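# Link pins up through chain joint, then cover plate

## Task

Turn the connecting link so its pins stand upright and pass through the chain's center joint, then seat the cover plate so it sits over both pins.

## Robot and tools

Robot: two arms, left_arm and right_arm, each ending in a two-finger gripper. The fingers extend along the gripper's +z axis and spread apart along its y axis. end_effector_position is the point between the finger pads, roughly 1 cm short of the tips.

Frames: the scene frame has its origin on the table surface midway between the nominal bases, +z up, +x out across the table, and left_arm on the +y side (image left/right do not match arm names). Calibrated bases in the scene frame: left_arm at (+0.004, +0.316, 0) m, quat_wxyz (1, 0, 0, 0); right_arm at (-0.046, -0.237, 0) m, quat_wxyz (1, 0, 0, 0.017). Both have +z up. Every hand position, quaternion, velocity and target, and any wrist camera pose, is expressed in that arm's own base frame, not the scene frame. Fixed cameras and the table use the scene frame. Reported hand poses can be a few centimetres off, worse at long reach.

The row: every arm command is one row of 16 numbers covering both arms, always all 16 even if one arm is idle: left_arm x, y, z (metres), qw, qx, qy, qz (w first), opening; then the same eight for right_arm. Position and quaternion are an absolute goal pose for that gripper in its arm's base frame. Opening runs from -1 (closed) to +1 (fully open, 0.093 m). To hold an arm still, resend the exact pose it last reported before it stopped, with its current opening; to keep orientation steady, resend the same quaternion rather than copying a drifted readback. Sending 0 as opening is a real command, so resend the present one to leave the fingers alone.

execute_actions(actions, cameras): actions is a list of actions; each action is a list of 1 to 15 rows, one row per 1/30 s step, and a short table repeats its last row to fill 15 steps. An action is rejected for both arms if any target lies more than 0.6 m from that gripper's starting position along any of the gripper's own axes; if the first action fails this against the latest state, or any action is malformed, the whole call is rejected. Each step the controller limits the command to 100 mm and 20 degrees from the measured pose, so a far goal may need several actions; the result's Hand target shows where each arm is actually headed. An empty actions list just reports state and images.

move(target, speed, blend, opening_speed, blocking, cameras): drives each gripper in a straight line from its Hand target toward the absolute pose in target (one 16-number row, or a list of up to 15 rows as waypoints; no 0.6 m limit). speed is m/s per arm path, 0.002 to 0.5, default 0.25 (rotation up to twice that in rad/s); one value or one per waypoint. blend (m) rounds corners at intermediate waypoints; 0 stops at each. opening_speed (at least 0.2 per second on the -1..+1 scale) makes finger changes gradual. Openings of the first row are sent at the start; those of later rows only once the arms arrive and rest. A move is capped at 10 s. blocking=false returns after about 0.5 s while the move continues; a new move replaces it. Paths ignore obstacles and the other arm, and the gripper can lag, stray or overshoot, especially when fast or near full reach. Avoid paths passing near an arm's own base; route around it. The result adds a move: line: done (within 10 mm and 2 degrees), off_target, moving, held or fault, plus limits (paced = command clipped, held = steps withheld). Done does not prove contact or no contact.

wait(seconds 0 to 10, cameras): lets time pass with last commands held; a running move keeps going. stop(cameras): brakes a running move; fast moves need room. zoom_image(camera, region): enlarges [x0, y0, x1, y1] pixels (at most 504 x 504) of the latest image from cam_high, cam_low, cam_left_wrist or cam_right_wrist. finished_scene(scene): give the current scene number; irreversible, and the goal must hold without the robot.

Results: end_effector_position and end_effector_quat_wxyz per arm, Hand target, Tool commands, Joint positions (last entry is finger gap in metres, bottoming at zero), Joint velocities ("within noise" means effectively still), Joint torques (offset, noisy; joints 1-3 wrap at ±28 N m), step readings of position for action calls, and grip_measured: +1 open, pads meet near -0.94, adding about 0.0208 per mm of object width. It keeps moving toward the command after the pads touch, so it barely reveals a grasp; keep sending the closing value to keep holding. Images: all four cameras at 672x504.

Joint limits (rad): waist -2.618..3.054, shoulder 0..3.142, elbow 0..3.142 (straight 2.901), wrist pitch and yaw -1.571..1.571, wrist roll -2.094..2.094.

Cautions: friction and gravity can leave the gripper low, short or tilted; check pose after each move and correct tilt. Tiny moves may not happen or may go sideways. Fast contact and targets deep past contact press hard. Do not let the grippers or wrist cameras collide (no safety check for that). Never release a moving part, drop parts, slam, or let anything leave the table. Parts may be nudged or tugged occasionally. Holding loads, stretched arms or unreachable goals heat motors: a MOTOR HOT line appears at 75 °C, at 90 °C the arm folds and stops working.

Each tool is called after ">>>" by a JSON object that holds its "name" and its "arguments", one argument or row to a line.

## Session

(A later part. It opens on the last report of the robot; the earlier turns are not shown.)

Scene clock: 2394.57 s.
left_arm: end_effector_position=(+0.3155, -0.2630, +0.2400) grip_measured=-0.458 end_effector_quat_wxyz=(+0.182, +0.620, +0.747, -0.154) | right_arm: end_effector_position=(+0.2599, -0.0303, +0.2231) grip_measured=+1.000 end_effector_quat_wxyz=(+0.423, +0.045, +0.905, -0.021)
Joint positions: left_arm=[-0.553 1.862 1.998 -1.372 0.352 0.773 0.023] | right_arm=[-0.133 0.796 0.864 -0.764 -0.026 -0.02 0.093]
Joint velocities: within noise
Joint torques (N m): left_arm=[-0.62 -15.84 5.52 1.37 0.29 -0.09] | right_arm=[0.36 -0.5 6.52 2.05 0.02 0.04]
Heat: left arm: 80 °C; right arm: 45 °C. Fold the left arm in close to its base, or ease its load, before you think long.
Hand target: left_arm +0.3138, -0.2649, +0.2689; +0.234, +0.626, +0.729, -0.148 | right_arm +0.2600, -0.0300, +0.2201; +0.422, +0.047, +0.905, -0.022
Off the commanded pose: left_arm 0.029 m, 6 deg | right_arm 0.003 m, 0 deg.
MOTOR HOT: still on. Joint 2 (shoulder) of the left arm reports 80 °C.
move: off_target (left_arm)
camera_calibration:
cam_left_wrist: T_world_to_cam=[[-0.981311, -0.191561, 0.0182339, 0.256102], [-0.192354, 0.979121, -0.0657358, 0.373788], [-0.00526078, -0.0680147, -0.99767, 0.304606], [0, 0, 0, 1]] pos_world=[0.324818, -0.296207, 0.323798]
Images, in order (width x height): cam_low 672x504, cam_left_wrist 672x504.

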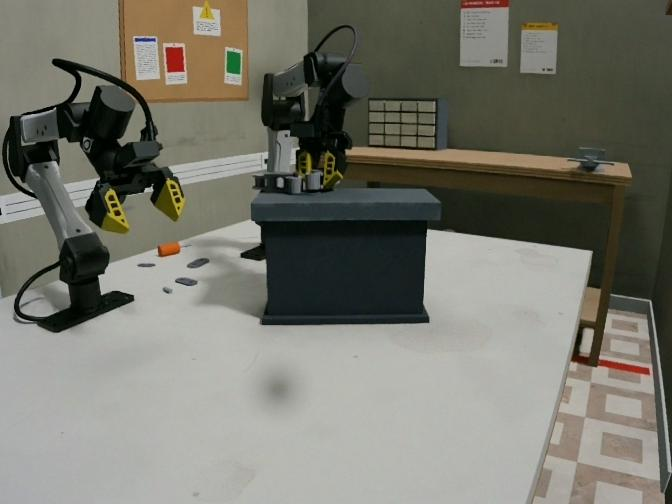

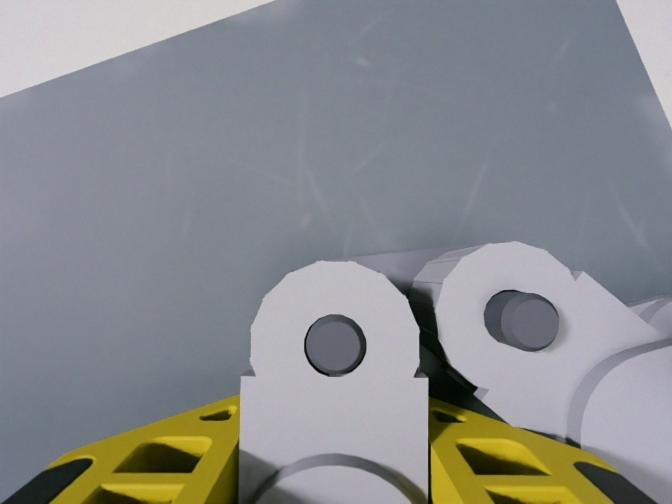

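>>> {"name": "move", "arguments": {
  "target": [
    [0.3155,-0.2662,0.264,0.2345,0.6254,0.7294,-0.148,-0.8,0.26,-0.03,0.22,0.4220,0.0474,0.9050,-0.0221,1]
  ],
  "speed": 0.04,
  "cameras": ["cam_left_wrist","cam_low"]
}}

>>> {"name": "zoom_image", "arguments": {
  "camera": "cam_low",
  "region": [270, 130, 370, 205]
}}

Scene clock: 2404.77 s.
left_arm: end_effector_position=(+0.3157, -0.2630, +0.2358) grip_measured=-0.458 end_effector_quat_wxyz=(+0.183, +0.620, +0.747, -0.153) | right_arm: end_effector_position=(+0.2599, -0.0303, +0.2231) grip_measured=+1.000 end_effector_quat_wxyz=(+0.423, +0.045, +0.905, -0.021)
Joint positions: left_arm=[-0.553 1.854 1.97 -1.35 0.352 0.773 0.023] | right_arm=[-0.133 0.796 0.864 -0.764 -0.026 -0.02 0.093]
Joint velocities: within noise
Joint torques (N m): left_arm=[-0.69 -15.61 5.55 1.4 0.29 -0.1] | right_arm=[0.29 -0.58 6.56 2.06 0.08 0.04]
Heat: left arm: 82 °C; right arm: 45 °C. Fold the left arm in close to its base, or ease its load, before you think long.
Hand target: left_arm +0.3146, -0.2656, +0.2639; +0.233, +0.626, +0.729, -0.148 | right_arm +0.2600, -0.0300, +0.2201; +0.422, +0.047, +0.905, -0.022
Off the commanded pose: left_arm 0.028 m, 6 deg | right_arm 0.003 m, 0 deg.
MOTOR HOT: still on. Joint 2 (shoulder) of the left arm reports 82 °C.
move: off_target (left_arm)
camera_calibration:
cam_left_wrist: T_world_to_cam=[[-0.981308, -0.191679, 0.017149, 0.256581], [-0.192401, 0.979078, -0.0662479, 0.373717], [-0.00409186, -0.068309, -0.997656, 0.299949], [0, 0, 0, 1]] pos_world=[0.324915, -0.296228, 0.319604]
Images, in order (width x height): cam_low 672x504, cam_left_wrist 672x504.

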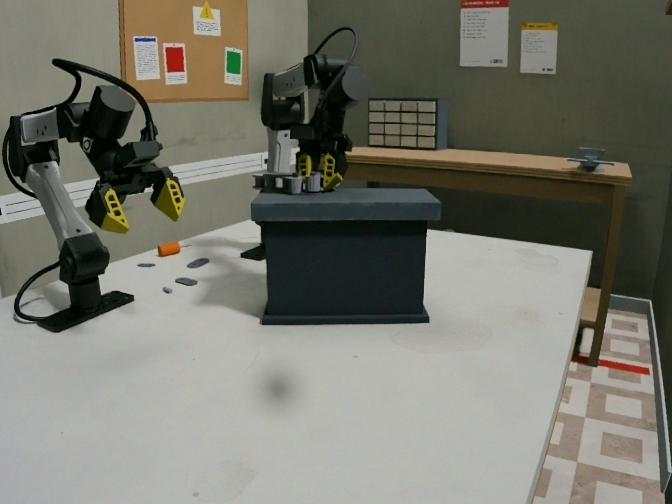

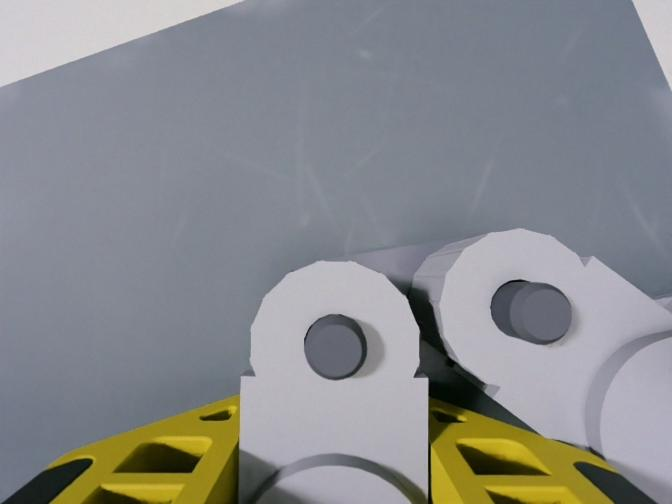

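Scaled by 5.040 from the camera's 672x504 image, which has a finer 960x720 frame.

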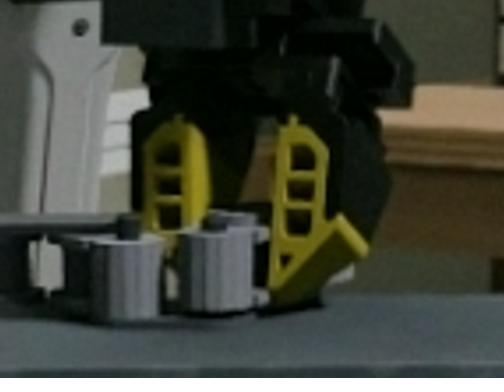

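>>> {"name": "move", "arguments": {
  "target": [
    [0.3155,-0.2662,0.258,0.2345,0.6254,0.7294,-0.148,-0.8,0.26,-0.03,0.22,0.4220,0.0474,0.9050,-0.0221,1]
  ],
  "speed": 0.05,
  "cameras": ["cam_left_wrist","cam_low"]
}}

>>> {"name": "zoom_image", "arguments": {
  "camera": "cam_low",
  "region": [270, 130, 370, 205]
}}

Scene clock: 2410.33 s.
left_arm: end_effector_position=(+0.3156, -0.2629, +0.2341) grip_measured=-0.458 end_effector_quat_wxyz=(+0.189, +0.621, +0.746, -0.152) | right_arm: end_effector_position=(+0.2599, -0.0303, +0.2231) grip_measured=+1.000 end_effector_quat_wxyz=(+0.423, +0.045, +0.905, -0.021)
Joint positions: left_arm=[-0.553 1.836 1.935 -1.321 0.351 0.773 0.023] | right_arm=[-0.133 0.796 0.864 -0.764 -0.026 -0.02 0.093]
Joint velocities: within noise
Joint torques (N m): left_arm=[-0.68 -14.76 5.27 1.42 0.3 -0.1] | right_arm=[0.35 -0.66 6.41 2.09 0.1 0.04]
Heat: left arm: 81 °C; right arm: 45 °C. Fold the left arm in close to its base, or ease its load, before you think long.
Hand target: left_arm +0.3148, -0.2657, +0.2579; +0.233, +0.626, +0.729, -0.148 | right_arm +0.2600, -0.0300, +0.2201; +0.422, +0.047, +0.905, -0.022
Off the commanded pose: left_arm 0.024 m, 6 deg | right_arm 0.003 m, 0 deg.
MOTOR HOT: still on. Joint 2 (shoulder) of the left arm reports 81 °C.
move: off_target (left_arm)
camera_calibration:
cam_left_wrist: T_world_to_cam=[[-0.981421, -0.191725, 0.00737887, 0.258834], [-0.191735, 0.978594, -0.0747722, 0.375098], [0.00711476, -0.0747978, -0.997173, 0.292873], [0, 0, 0, 1]] pos_world=[0.32386, -0.295538, 0.318182]
Images, in order (width x height): cam_low 672x504, cam_left_wrist 672x504.

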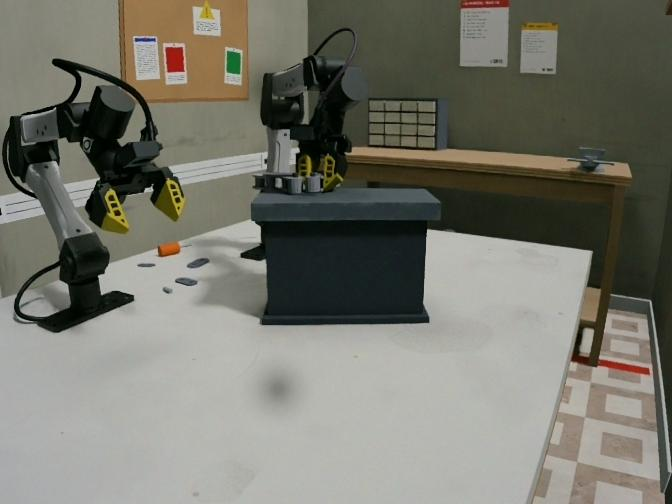

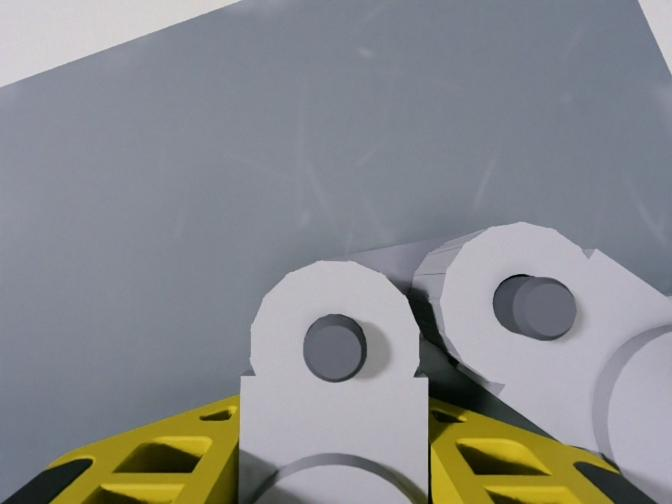

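Scaled by 5.040 from the camera's 672x504 image, which has a finer 960x720 frame.

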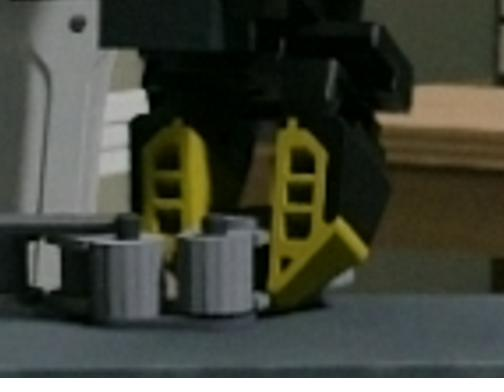

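>>> {"name": "move", "arguments": {
  "target": [
    [0.3155,-0.2662,0.262,0.2345,0.6254,0.7294,-0.148,-0.8,0.26,-0.03,0.22,0.4220,0.0474,0.9050,-0.0221,1],
    [0.3155,-0.2662,0.262,0.2345,0.6254,0.7294,-0.148,0.1,0.26,-0.03,0.22,0.4220,0.0474,0.9050,-0.0221,1]
  ],
  "speed": 0.05,
  "opening_speed": 0.8,
  "cameras": ["cam_left_wrist","cam_low"]
}}

>>> {"name": "zoom_image", "arguments": {
  "camera": "cam_low",
  "region": [270, 130, 370, 205]
}}

Scene clock: 2418.17 s.
left_arm: end_effector_position=(+0.3170, -0.2637, +0.2373) grip_measured=+0.098 end_effector_quat_wxyz=(+0.197, +0.621, +0.744, -0.151) | right_arm: end_effector_position=(+0.2599, -0.0303, +0.2231) grip_measured=+1.000 end_effector_quat_wxyz=(+0.423, +0.045, +0.905, -0.021)
Joint positions: left_arm=[-0.553 1.83 1.935 -1.31 0.351 0.773 0.05] | right_arm=[-0.133 0.796 0.864 -0.764 -0.026 -0.02 0.093]
Joint velocities: within noise
Joint torques (N m): left_arm=[-0.69 -13.53 7.15 1.17 0.3 -0.11] | right_arm=[0.34 -0.4 6.5 1.99 0.07 -0.03]
Heat: left arm: 78 °C; right arm: 45 °C. Fold the left arm in close to its base, or ease its load, before you think long.
Hand target: left_arm +0.3148, -0.2658, +0.2618; +0.234, +0.625, +0.729, -0.148 | right_arm +0.2600, -0.0300, +0.2201; +0.422, +0.047, +0.905, -0.022
Off the commanded pose: left_arm 0.025 m, 5 deg | right_arm 0.003 m, 0 deg.
MOTOR HOT: still on. Joint 2 (shoulder) of the left arm reports 78 °C.
move: off_target (left_arm); target 2's new opening was sent with left_arm's hand 0.028 m and 6 deg from that target
camera_calibration:
cam_left_wrist: T_world_to_cam=[[-0.981437, -0.191715, -0.00523038, 0.263029], [-0.190557, 0.977868, -0.0863838, 0.378657], [0.0216757, -0.0837836, -0.996248, 0.288848], [0, 0, 0, 1]] pos_world=[0.324041, -0.295649, 0.32185]
Images, in order (width x height): cam_low 672x504, cam_left_wrist 672x504.

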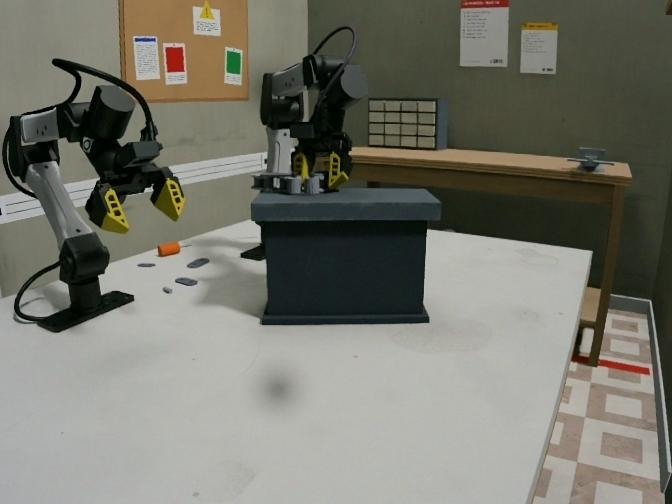

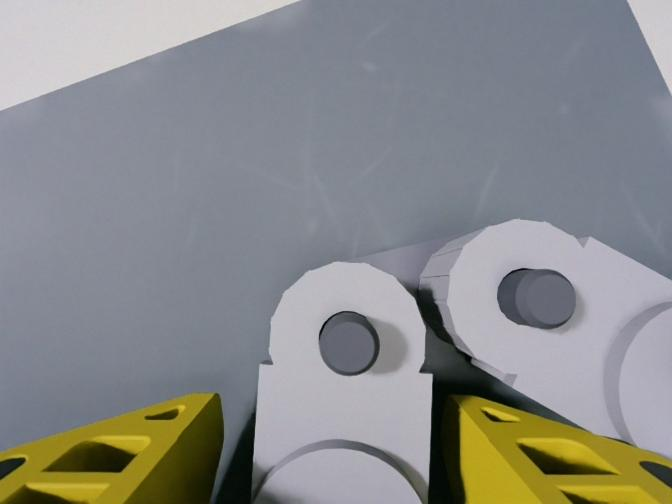

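Scaled by 5.040 from the camera's 672x504 image, which has a finer 960x720 frame.

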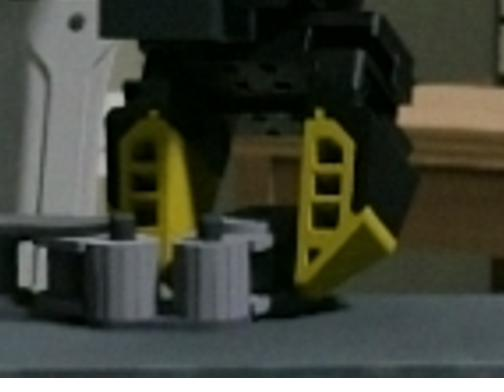

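>>> {"name": "move", "arguments": {
  "target": [
    [0.3130,-0.2640,0.335,0.2345,0.6254,0.7294,-0.148,0.1,0.26,-0.03,0.22,0.4220,0.0474,0.9050,-0.0221,1]
  ],
  "speed": 0.1,
  "cameras": ["cam_left_wrist","cam_low"]
}}

>>> {"name": "zoom_image", "arguments": {
  "camera": "cam_left_wrist",
  "region": [234, 180, 534, 404]
}}

>>> {"name": "move", "arguments": {
  "target": [
    [0.2400,-0.2200,0.35,0.2345,0.6254,0.7294,-0.148,0.1,0.26,-0.03,0.22,0.4220,0.0474,0.9050,-0.0221,1],
    [0.145,-0.16,0.30,0.2345,0.6254,0.7294,-0.148,0.1,0.26,-0.03,0.22,0.4220,0.0474,0.9050,-0.0221,1]
  ],
  "speed": 0.2,
  "blend": 0.03,
  "cameras": ["cam_high","cam_low","cam_left_wrist"]
}}

Scene clock: 2428.17 s.
left_arm: end_effector_position=(+0.3126, -0.2610, +0.3290) grip_measured=+0.098 end_effector_quat_wxyz=(+0.260, +0.618, +0.728, -0.143) | right_arm: end_effector_position=(+0.2599, -0.0303, +0.2231) grip_measured=+1.000 end_effector_quat_wxyz=(+0.423, +0.045, +0.905, -0.021)
Joint positions: left_arm=[-0.553 1.899 2.395 -1.568 0.351 0.765 0.05] | right_arm=[-0.133 0.796 0.864 -0.764 -0.026 -0.02 0.093]
Joint velocities: within noise
Joint torques (N m): left_arm=[-0.39 -7.91 7.02 1.23 0.32 -0.26] | right_arm=[0.21 -0.44 6.53 2.07 0.09 0.07]
Heat: left arm: 74 °C; right arm: 45 °C. Fold the left arm in close to its base, or ease its load, before you think long.
Hand target: left_arm +0.3127, -0.2639, +0.3346; +0.268, +0.616, +0.726, -0.147 | right_arm +0.2600, -0.0300, +0.2201; +0.422, +0.047, +0.905, -0.022
Off the commanded pose: left_arm 0.007 m, 3 deg | right_arm 0.003 m, 0 deg.
MOTOR HOT: still on. Joint 2 (shoulder) of the left arm reports 74 °C.
joint sent to its limit (left arm) — joint 4 (wrist pitch), lower limit. The joint targets are off in orientation, not in position.
move: off_target (left_arm)
camera_calibration:
cam_left_wrist: T_world_to_cam=[[-0.974503, -0.201759, -0.0981688, 0.28551], [-0.182564, 0.967344, -0.175829, 0.407275], [0.130438, -0.153424, -0.979514, 0.322821], [0, 0, 0, 1]] pos_world=[0.310476, -0.286843, 0.415847]
Images, in order (width x height): cam_low 672x504, cam_left_wrist 672x504.

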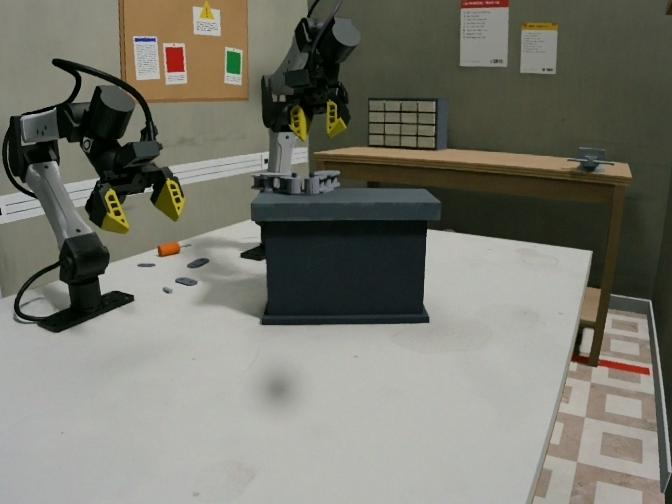

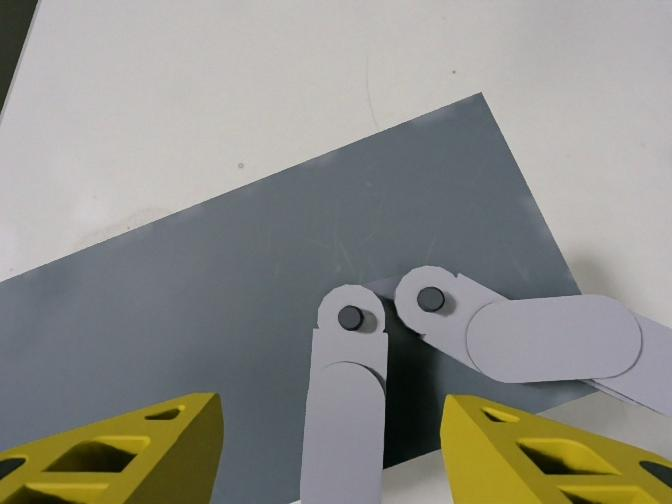

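Scaled by 1.680 from the camera's 672x504 image, which has a finer 960x720 frame.

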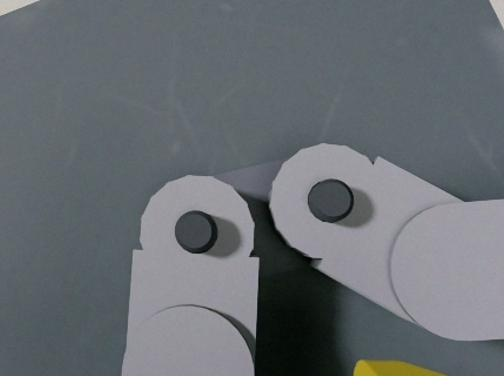

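Scene clock: 2429.73 s.
left_arm: end_effector_position=(+0.1439, -0.1569, +0.3005) grip_measured=+0.098 end_effector_quat_wxyz=(+0.230, +0.620, +0.736, -0.147) | right_arm: end_effector_position=(+0.2599, -0.0303, +0.2231) grip_measured=+1.000 end_effector_quat_wxyz=(+0.423, +0.045, +0.905, -0.021)
Joint positions: left_arm=[-0.553 1.141 1.575 -1.57 0.351 0.768 0.05] | right_arm=[-0.133 0.796 0.864 -0.764 -0.026 -0.02 0.093]
Joint velocities: within noise
Joint torques (N m): left_arm=[-0.83 -1.74 4.18 1.31 0.28 -0.08] | right_arm=[0.32 -0.5 6.49 2.07 0.06 0.09]
Heat: left arm: 74 °C; right arm: 45 °C. Fold the left arm in close to its base, or ease its load, before you think long.
Hand target: left_arm +0.1450, -0.1600, +0.3000; +0.234, +0.625, +0.729, -0.148 | right_arm +0.2600, -0.0300, +0.2201; +0.422, +0.047, +0.905, -0.022
Off the commanded pose: left_arm 0.003 m, 1 deg | right_arm 0.003 m, 0 deg.
MOTOR HOT: still on. Joint 2 (shoulder) of the left arm reports 74 °C.
move: done
camera_calibration:
cam_left_wrist: T_world_to_cam=[[-0.979007, -0.196679, -0.0535095, 0.127306], [-0.188214, 0.973072, -0.133066, 0.259588], [0.0782399, -0.120201, -0.989662, 0.348681], [0, 0, 0, 1]] pos_world=[0.146211, -0.185647, 0.386431]
Images, in order (width x height): cam_high 672x504, cam_low 672x504, cam_left_wrist 672x504.

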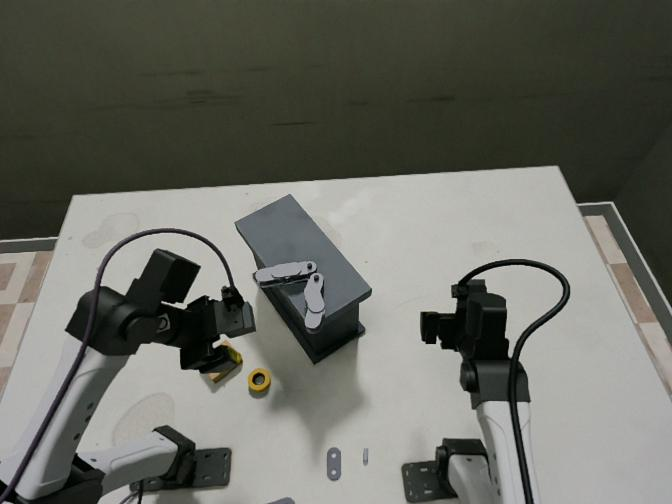

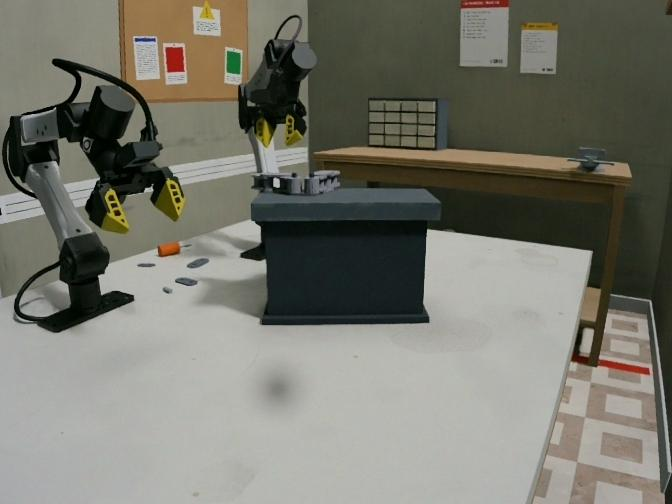

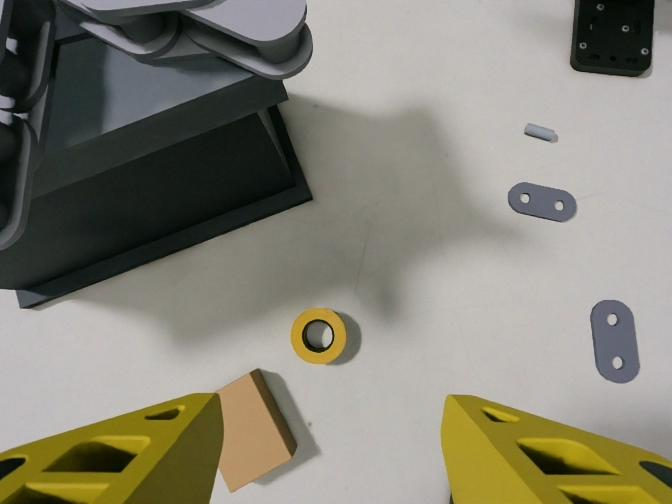

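>>> {"name": "move", "arguments": {
  "target": [
    [0.2400,-0.2000,0.33,0.2601,0.6162,0.7204,-0.1836,-1,0.26,-0.03,0.22,0.4220,0.0474,0.9050,-0.0221,1],
    [0.262,-0.226,0.32,0.2601,0.6162,0.7204,-0.1836,-1,0.26,-0.03,0.22,0.4220,0.0474,0.9050,-0.0221,1],
    [0.262,-0.226,0.262,0.2601,0.6162,0.7204,-0.1836,-1,0.26,-0.03,0.22,0.4220,0.0474,0.9050,-0.0221,1]
  ],
  "speed": 0.15,
  "cameras": ["cam_high","cam_low","cam_left_wrist"]
}}

>>> {"name": "zoom_image", "arguments": {
  "camera": "cam_low",
  "region": [230, 130, 380, 242]
}}

>>> {"name": "zoom_image", "arguments": {
  "camera": "cam_high",
  "region": [200, 180, 400, 330]
}}

Scene clock: 2513.90 s.
left_arm: end_effector_position=(+0.2657, -0.2239, +0.2532) grip_measured=-0.982 end_effector_quat_wxyz=(+0.242, +0.616, +0.727, -0.182) | right_arm: end_effector_position=(+0.2599, -0.0303, +0.2231) grip_measured=+1.000 end_effector_quat_wxyz=(+0.423, +0.045, +0.905, -0.021)
Joint positions: left_arm=[-0.486 1.519 1.605 -1.225 0.454 0.819 0] | right_arm=[-0.133 0.796 0.864 -0.764 -0.026 -0.02 0.093]
Joint velocities: within noise
Joint torques (N m): left_arm=[-0.88 -9.4 4.89 1.28 0.36 -0.26] | right_arm=[0.13 -0.69 6.38 2.08 0.06 0.03]
Heat: left arm: 50 °C; right arm: 45 °C.
Hand target: left_arm +0.2620, -0.2259, +0.2620; +0.260, +0.616, +0.720, -0.184 | right_arm +0.2600, -0.0300, +0.2201; +0.422, +0.047, +0.905, -0.022
Off the commanded pose: left_arm 0.010 m, 2 deg | right_arm 0.003 m, 0 deg.
MOTOR HOT: cleared for the motors of the left arm.
move: done
camera_calibration:
cam_left_wrist: T_world_to_cam=[[-0.983357, -0.180836, -0.0175514, 0.226438], [-0.173847, 0.964598, -0.198311, 0.352249], [0.0527918, -0.191959, -0.979982, 0.272478], [0, 0, 0, 1]] pos_world=[0.269522, -0.246527, 0.340853]
Images, in order (width x height): cam_high 672x504, cam_low 672x504, cam_left_wrist 672x504.

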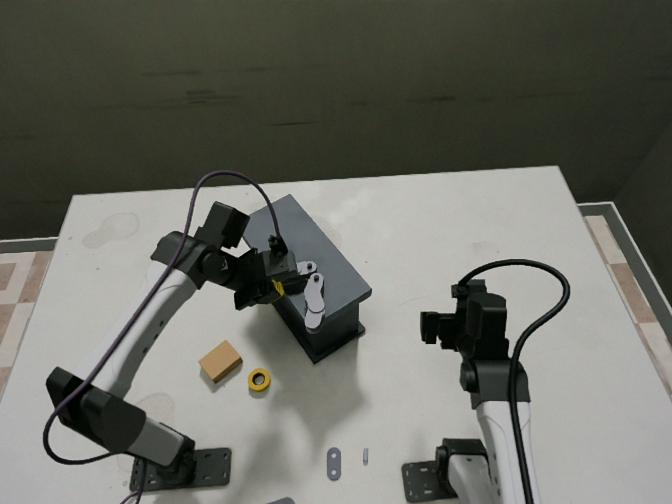

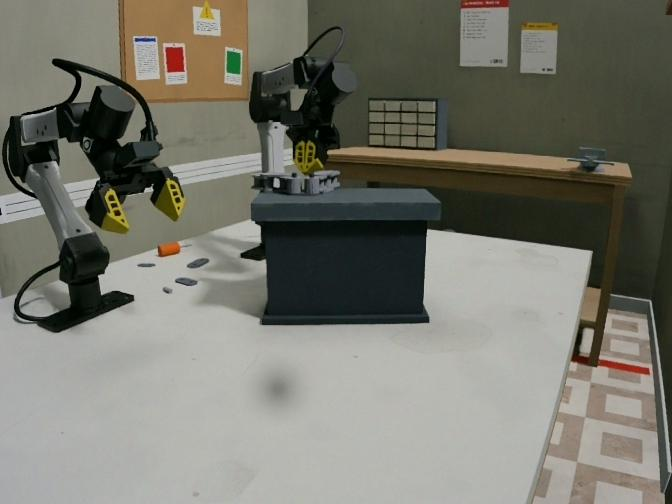

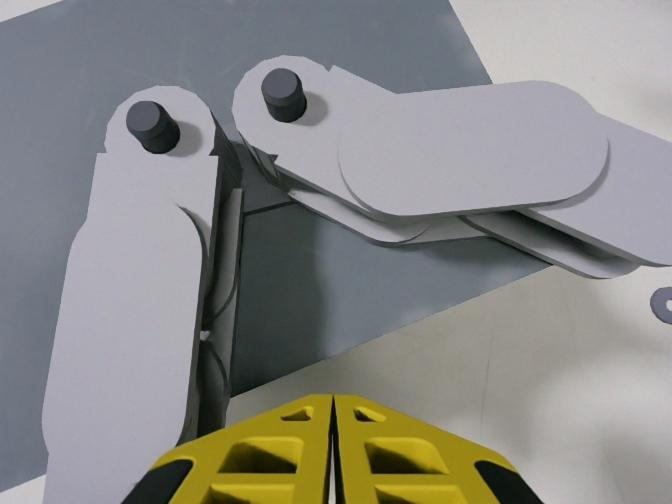

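Scaled by 3.360 from the camera's 672x504 image, which has a finer 960x720 frame.

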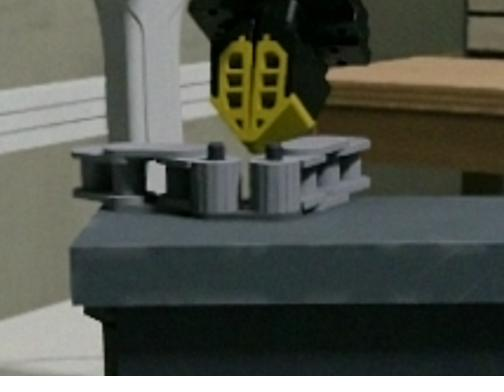

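Scaled by 2.520 from the camera's 672x504 image, which has a finer 960x720 frame.

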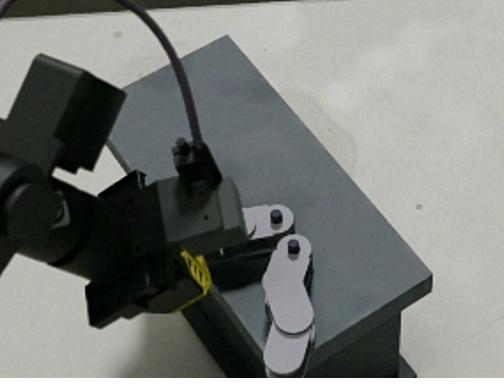

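>>> {"name": "move", "arguments": {
  "target": [
    [0.262,-0.226,0.252,0.2601,0.6162,0.7204,-0.1836,-1,0.26,-0.03,0.22,0.4220,0.0474,0.9050,-0.0221,1],
    [0.300,-0.228,0.254,0.2601,0.6162,0.7204,-0.1836,-1,0.26,-0.03,0.22,0.4220,0.0474,0.9050,-0.0221,1]
  ],
  "speed": 0.05,
  "cameras": ["cam_high","cam_low","cam_left_wrist"]
}}

>>> {"name": "zoom_image", "arguments": {
  "camera": "cam_low",
  "region": [230, 130, 380, 242]
}}

Scene clock: 2521.83 s.
left_arm: end_effector_position=(+0.2931, -0.2254, +0.2457) grip_measured=-0.982 end_effector_quat_wxyz=(+0.247, +0.615, +0.727, -0.181) | right_arm: end_effector_position=(+0.2599, -0.0303, +0.2231) grip_measured=+1.000 end_effector_quat_wxyz=(+0.423, +0.045, +0.905, -0.021)
Joint positions: left_arm=[-0.448 1.6 1.652 -1.197 0.469 0.853 0] | right_arm=[-0.133 0.796 0.864 -0.764 -0.026 -0.02 0.093]
Joint velocities: within noise
Joint torques (N m): left_arm=[0.69 -5.68 8.68 1.11 0.45 -0.08] | right_arm=[0.36 -0.54 6.52 2.07 0.09 0.04]
Heat: left arm: 51 °C; right arm: 45 °C.
Hand target: left_arm +0.2997, -0.2278, +0.2539; +0.260, +0.616, +0.720, -0.183 | right_arm +0.2600, -0.0300, +0.2201; +0.422, +0.047, +0.905, -0.022
Off the commanded pose: left_arm 0.011 m, 2 deg | right_arm 0.003 m, 0 deg.
move: off_target (left_arm)
camera_calibration:
cam_left_wrist: T_world_to_cam=[[-0.982418, -0.185113, -0.0242514, 0.253386], [-0.176372, 0.96283, -0.204576, 0.35887], [0.0612196, -0.196701, -0.97855, 0.259564], [0, 0, 0, 1]] pos_world=[0.296336, -0.247569, 0.333558]
Images, in order (width x height): cam_high 672x504, cam_low 672x504, cam_left_wrist 672x504.

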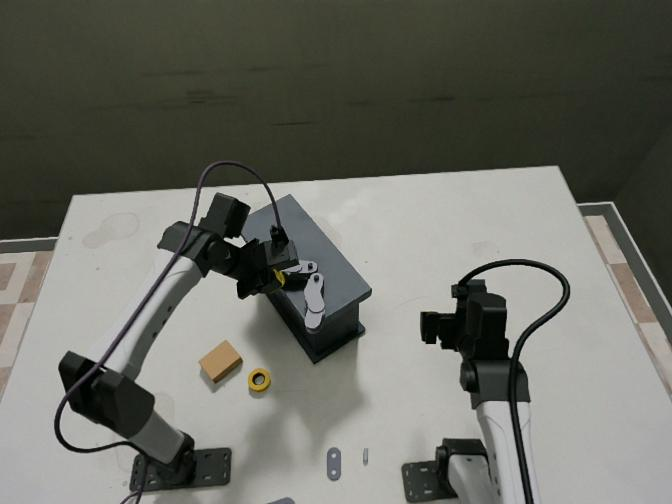

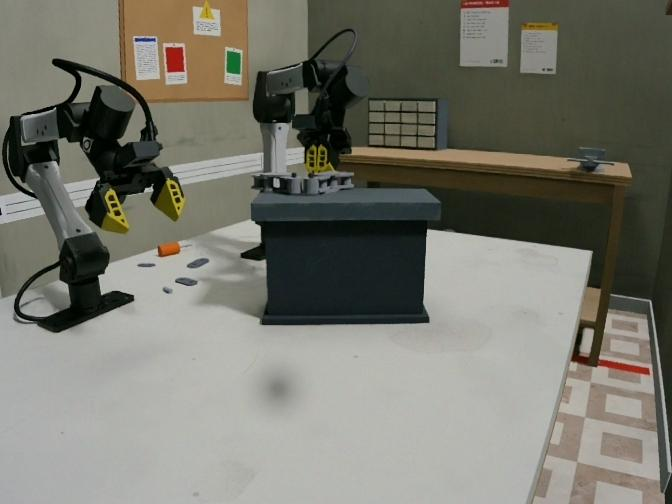

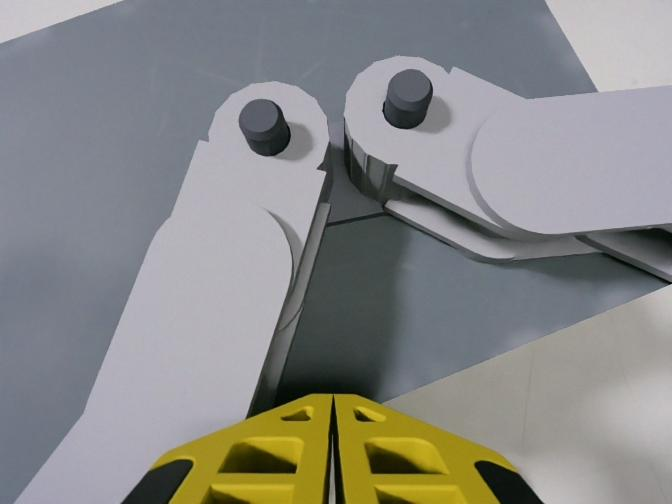

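Scaled by 3.360 from the camera's 672x504 image, which has a finer 960x720 frame.

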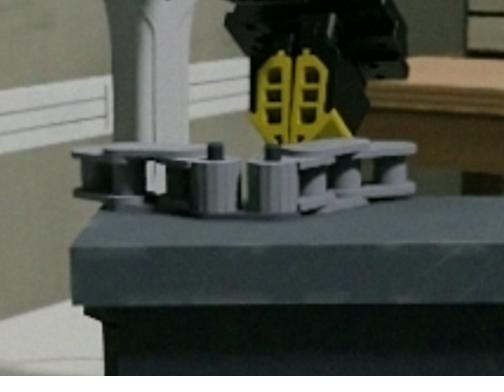

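>>> {"name": "move", "arguments": {
  "target": [
    [0.322,-0.228,0.255,0.2601,0.6162,0.7204,-0.1836,-1,0.26,-0.03,0.22,0.4220,0.0474,0.9050,-0.0221,1],
    [0.345,-0.236,0.257,0.2601,0.6162,0.7204,-0.1836,-1,0.26,-0.03,0.22,0.4220,0.0474,0.9050,-0.0221,1]
  ],
  "speed": 0.05,
  "cameras": ["cam_high","cam_low","cam_left_wrist"]
}}

>>> {"name": "zoom_image", "arguments": {
  "camera": "cam_low",
  "region": [230, 130, 380, 242]
}}

Scene clock: 2529.20 s.
left_arm: end_effector_position=(+0.3387, -0.2342, +0.2498) grip_measured=-0.982 end_effector_quat_wxyz=(+0.248, +0.615, +0.726, -0.181) | right_arm: end_effector_position=(+0.2599, -0.0303, +0.2231) grip_measured=+1.000 end_effector_quat_wxyz=(+0.423, +0.045, +0.905, -0.021)
Joint positions: left_arm=[-0.414 1.787 1.882 -1.254 0.482 0.888 0] | right_arm=[-0.133 0.796 0.864 -0.764 -0.026 -0.02 0.093]
Joint velocities: within noise
Joint torques (N m): left_arm=[0.68 -7.31 8.57 1.06 0.47 -0.05] | right_arm=[0.4 -0.65 6.58 2.03 0.03 0.04]
Heat: left arm: 51 °C; right arm: 45 °C.
Hand target: left_arm +0.3448, -0.2359, +0.2569; +0.260, +0.616, +0.720, -0.183 | right_arm +0.2600, -0.0300, +0.2201; +0.422, +0.047, +0.905, -0.022
Off the commanded pose: left_arm 0.010 m, 2 deg | right_arm 0.003 m, 0 deg.
move: done
camera_calibration:
cam_left_wrist: T_world_to_cam=[[-0.982327, -0.185217, -0.0269732, 0.297338], [-0.175865, 0.962684, -0.205697, 0.376237], [0.0640653, -0.197319, -0.978244, 0.257892], [0, 0, 0, 1]] pos_world=[0.341728, -0.256238, 0.337692]
Images, in order (width x height): cam_high 672x504, cam_low 672x504, cam_left_wrist 672x504.

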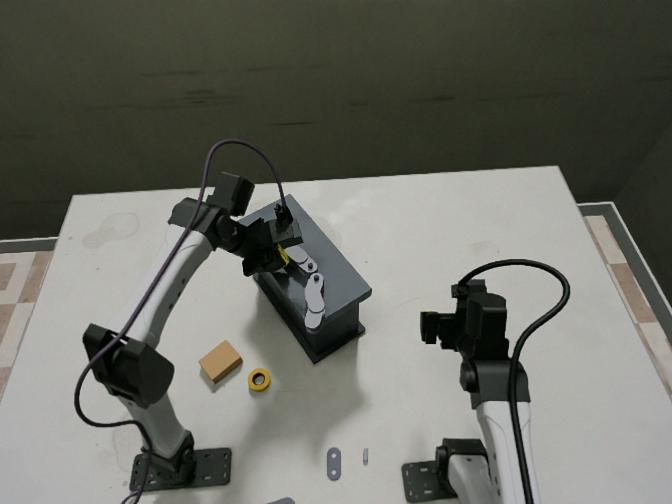

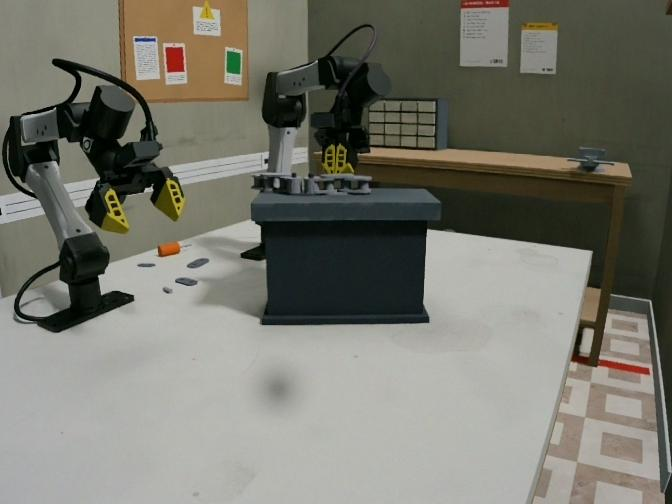

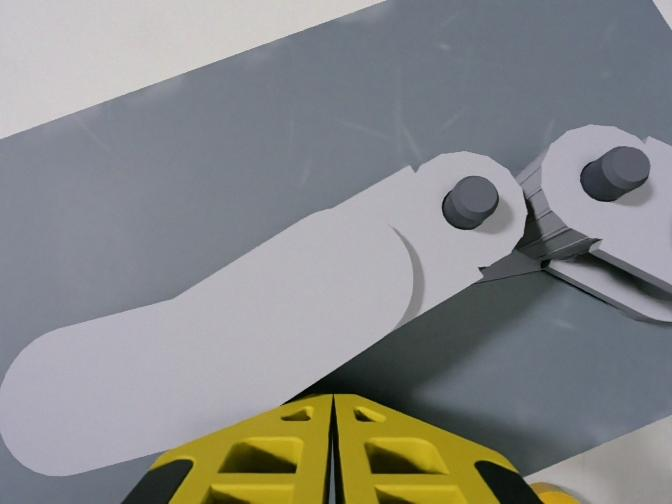

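Scaled by 3.360 from the camera's 672x504 image, which has a finer 960x720 frame.

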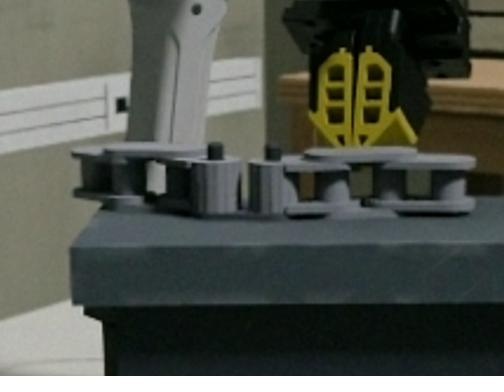

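>>> {"name": "move", "arguments": {
  "target": [
    [0.330,-0.215,0.262,0.2601,0.6162,0.7204,-0.1836,-1,0.26,-0.03,0.22,0.4220,0.0474,0.9050,-0.0221,1],
    [0.300,-0.215,0.33,0.2601,0.6162,0.7204,-0.1836,-1,0.26,-0.03,0.22,0.4220,0.0474,0.9050,-0.0221,1]
  ],
  "speed": 0.12,
  "cameras": ["cam_left_wrist"]
}}

>>> {"name": "move", "arguments": {
  "target": [
    [0.20,-0.10,0.32,0.4226,0,0.9063,0,0,0.26,-0.03,0.30,0.4220,0.0474,0.9050,-0.0221,1],
    [0.18,0.02,0.20,0.4226,0,0.9063,0,0,0.26,0.06,0.36,0.2588,0,0.9659,0,1]
  ],
  "speed": 0.2,
  "cameras": ["cam_high","cam_right_wrist"]
}}

Scene clock: 2604.00 s.
left_arm: end_effector_position=(+0.3041, -0.2121, +0.3182) grip_measured=-0.982 end_effector_quat_wxyz=(+0.249, +0.615, +0.726, -0.181) | right_arm: end_effector_position=(+0.2599, -0.0303, +0.2231) grip_measured=+1.000 end_effector_quat_wxyz=(+0.423, +0.045, +0.905, -0.021)
Joint positions: left_arm=[-0.393 1.77 2.17 -1.566 0.491 0.909 0] | right_arm=[-0.133 0.796 0.864 -0.764 -0.026 -0.02 0.093]
Joint velocities: within noise
Joint torques (N m): left_arm=[-0.87 -8.85 6.98 1 0.42 -0.28] | right_arm=[0.39 -0.53 6.57 2.12 0.09 0.03]
Heat: left arm: 52 °C; right arm: 45 °C.
Hand target: left_arm +0.2998, -0.2148, +0.3297; +0.263, +0.615, +0.720, -0.183 | right_arm +0.2600, -0.0300, +0.2201; +0.422, +0.047, +0.905, -0.022
Off the commanded pose: left_arm 0.013 m, 1 deg | right_arm 0.003 m, 0 deg.
joint sent to its limit (left arm) — joint 4 (wrist pitch), lower limit. The joint targets still meet the commanded pose.
move: off_target (left_arm)
camera_calibration:
cam_left_wrist: T_world_to_cam=[[-0.982294, -0.185274, -0.0277953, 0.269523], [-0.175652, 0.962377, -0.207307, 0.363384], [0.0651582, -0.198754, -0.977881, 0.33055], [0, 0, 0, 1]] pos_world=[0.307042, -0.234079, 0.406062]
Images, in order (width x height): cam_left_wrist 672x504.

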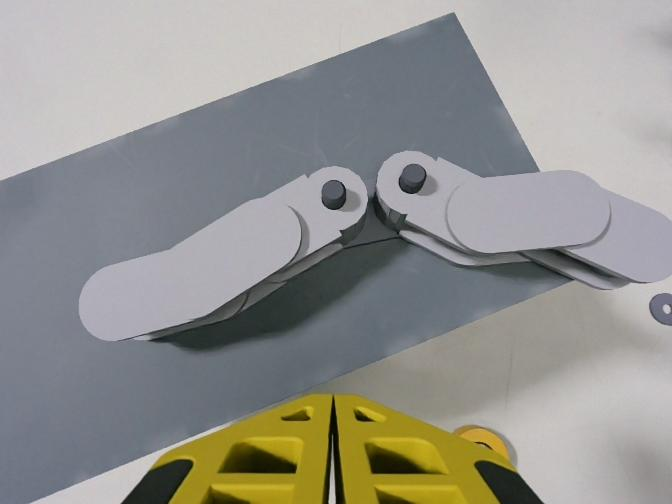

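Scene clock: 2609.90 s.
left_arm: end_effector_position=(+0.1762, +0.0201, +0.1983) grip_measured=-0.002 end_effector_quat_wxyz=(+0.420, -0.004, +0.907, +0.004) | right_arm: end_effector_position=(+0.2627, +0.0607, +0.3599) grip_measured=+1.000 end_effector_quat_wxyz=(+0.310, -0.005, +0.951, +0.018)
Joint positions: left_arm=[0.365 0.438 0.746 -1.042 0.265 0.237 0.045] | right_arm=[0.321 1.338 1.926 -1.543 0.151 0.262 0.093]
Joint velocities: within noise
Joint torques (N m): left_arm=[0.69 3.56 5.93 1.84 0.27 -0.07] | right_arm=[0.2 -2.02 6.72 1.37 0.23 0.03]
Heat: left arm: 51 °C; right arm: 45 °C.
Hand target: left_arm +0.1799, +0.0200, +0.1999; +0.423, +0.000, +0.906, +0.000 | right_arm +0.2601, +0.0600, +0.3595; +0.304, -0.004, +0.953, +0.014
Off the commanded pose: left_arm 0.004 m, 1 deg | right_arm 0.003 m, 7 deg.
joint sent to its limit (right arm) — joint 4 (wrist pitch), lower limit. The joint targets are off in orientation, not in position.
move: off_target (right_arm)
camera_calibration:
cam_right_wrist: T_world_to_cam=[[0.00973873, -0.999713, -0.0219072, 0.0659997], [-0.983645, -0.00563714, -0.180029, 0.360804], [0.179854, 0.0233021, -0.983417, 0.386596], [0, 0, 0, 1]] pos_world=[0.284729, 0.0590061, 0.446587]
Images, in order (width x height): cam_high 672x504, cam_right_wrist 672x504.

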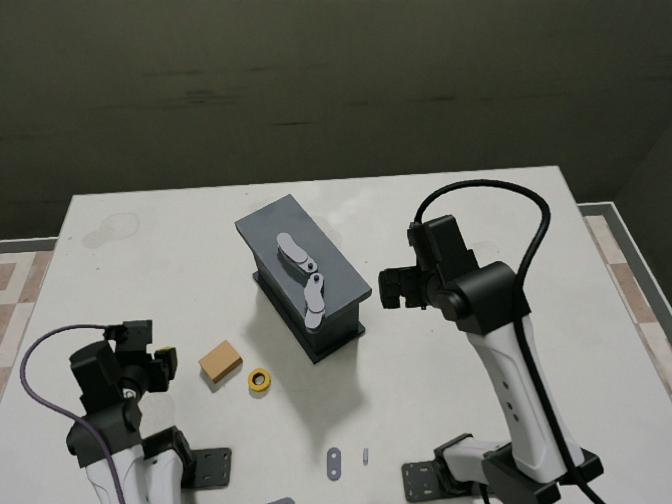

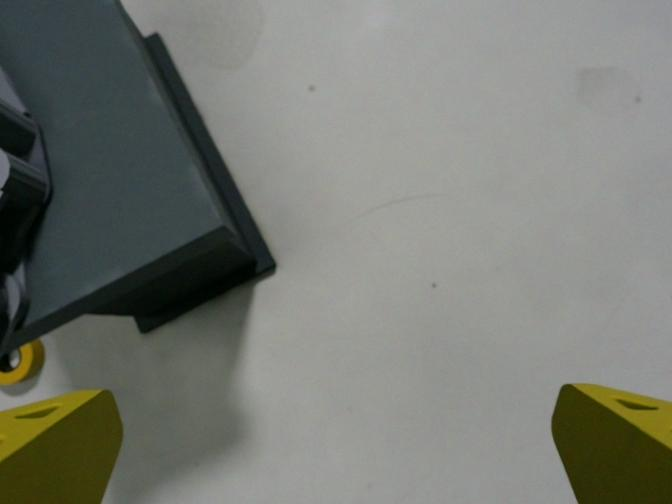

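>>> {"name": "move", "arguments": {
  "target": [
    [0.18,0.02,0.20,0.4226,0,0.9063,0,0,0.33,0.225,0.34,0.2634,-0.1624,0.9498,0.0450,1]
  ],
  "speed": 0.2,
  "cameras": ["cam_high","cam_right_wrist"]
}}

>>> {"name": "zoom_image", "arguments": {
  "camera": "cam_right_wrist",
  "region": [184, 150, 484, 374]
}}

Scene clock: 2621.97 s.
left_arm: end_effector_position=(+0.1762, +0.0199, +0.1983) grip_measured=-0.002 end_effector_quat_wxyz=(+0.420, -0.004, +0.907, +0.004) | right_arm: end_effector_position=(+0.3329, +0.2236, +0.3404) grip_measured=+1.000 end_effector_quat_wxyz=(+0.283, -0.155, +0.945, +0.050)
Joint positions: left_arm=[0.365 0.438 0.746 -1.042 0.266 0.237 0.045] | right_arm=[0.666 1.85 2.384 -1.547 0.178 0.289 0.093]
Joint velocities: within noise
Joint torques (N m): left_arm=[0.7 3.56 5.93 1.85 0.29 -0.08] | right_arm=[-0.24 -7.21 7.01 1.29 0.01 -0.08]
Heat: left arm: 50 °C; right arm: 44 °C.
Hand target: left_arm +0.1799, +0.0200, +0.1999; +0.423, +0.000, +0.906, +0.000 | right_arm +0.3299, +0.2250, +0.3397; +0.277, -0.163, +0.946, +0.051
Off the commanded pose: left_arm 0.004 m, 1 deg | right_arm 0.003 m, 3 deg.
joint sent to its limit (right arm) — joint 4 (wrist pitch), lower limit. The joint targets still meet the commanded pose.
move: off_target (right_arm)
camera_calibration:
cam_right_wrist: T_world_to_cam=[[0.311898, -0.950111, 0.00286359, 0.107633], [-0.94157, -0.309495, -0.132884, 0.46517], [0.127141, 0.03875, -0.991127, 0.367745], [0, 0, 0, 1]] pos_world=[0.357664, 0.231981, 0.425988]
Images, in order (width x height): cam_high 672x504, cam_right_wrist 672x504.

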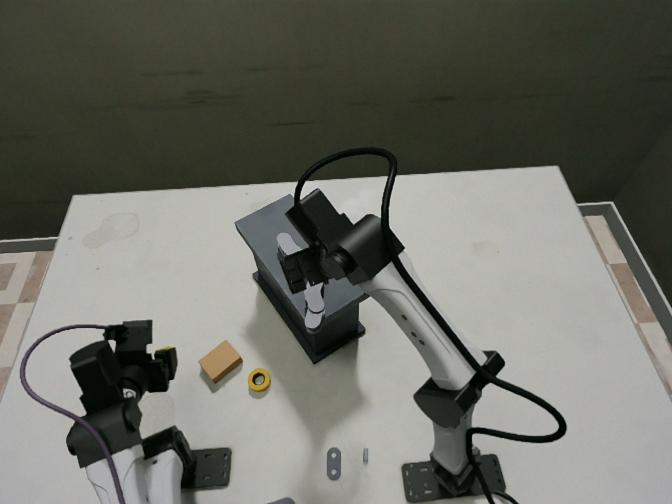

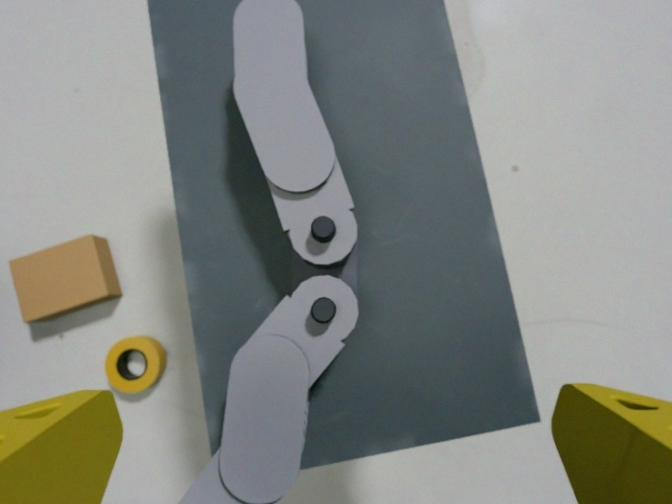

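Scaled by 1.680 from the camera's 672x504 image, which has a finer 960x720 frame.

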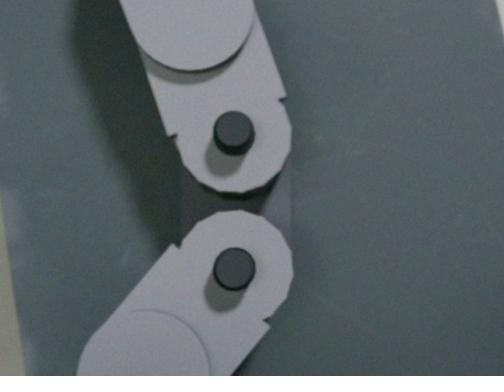

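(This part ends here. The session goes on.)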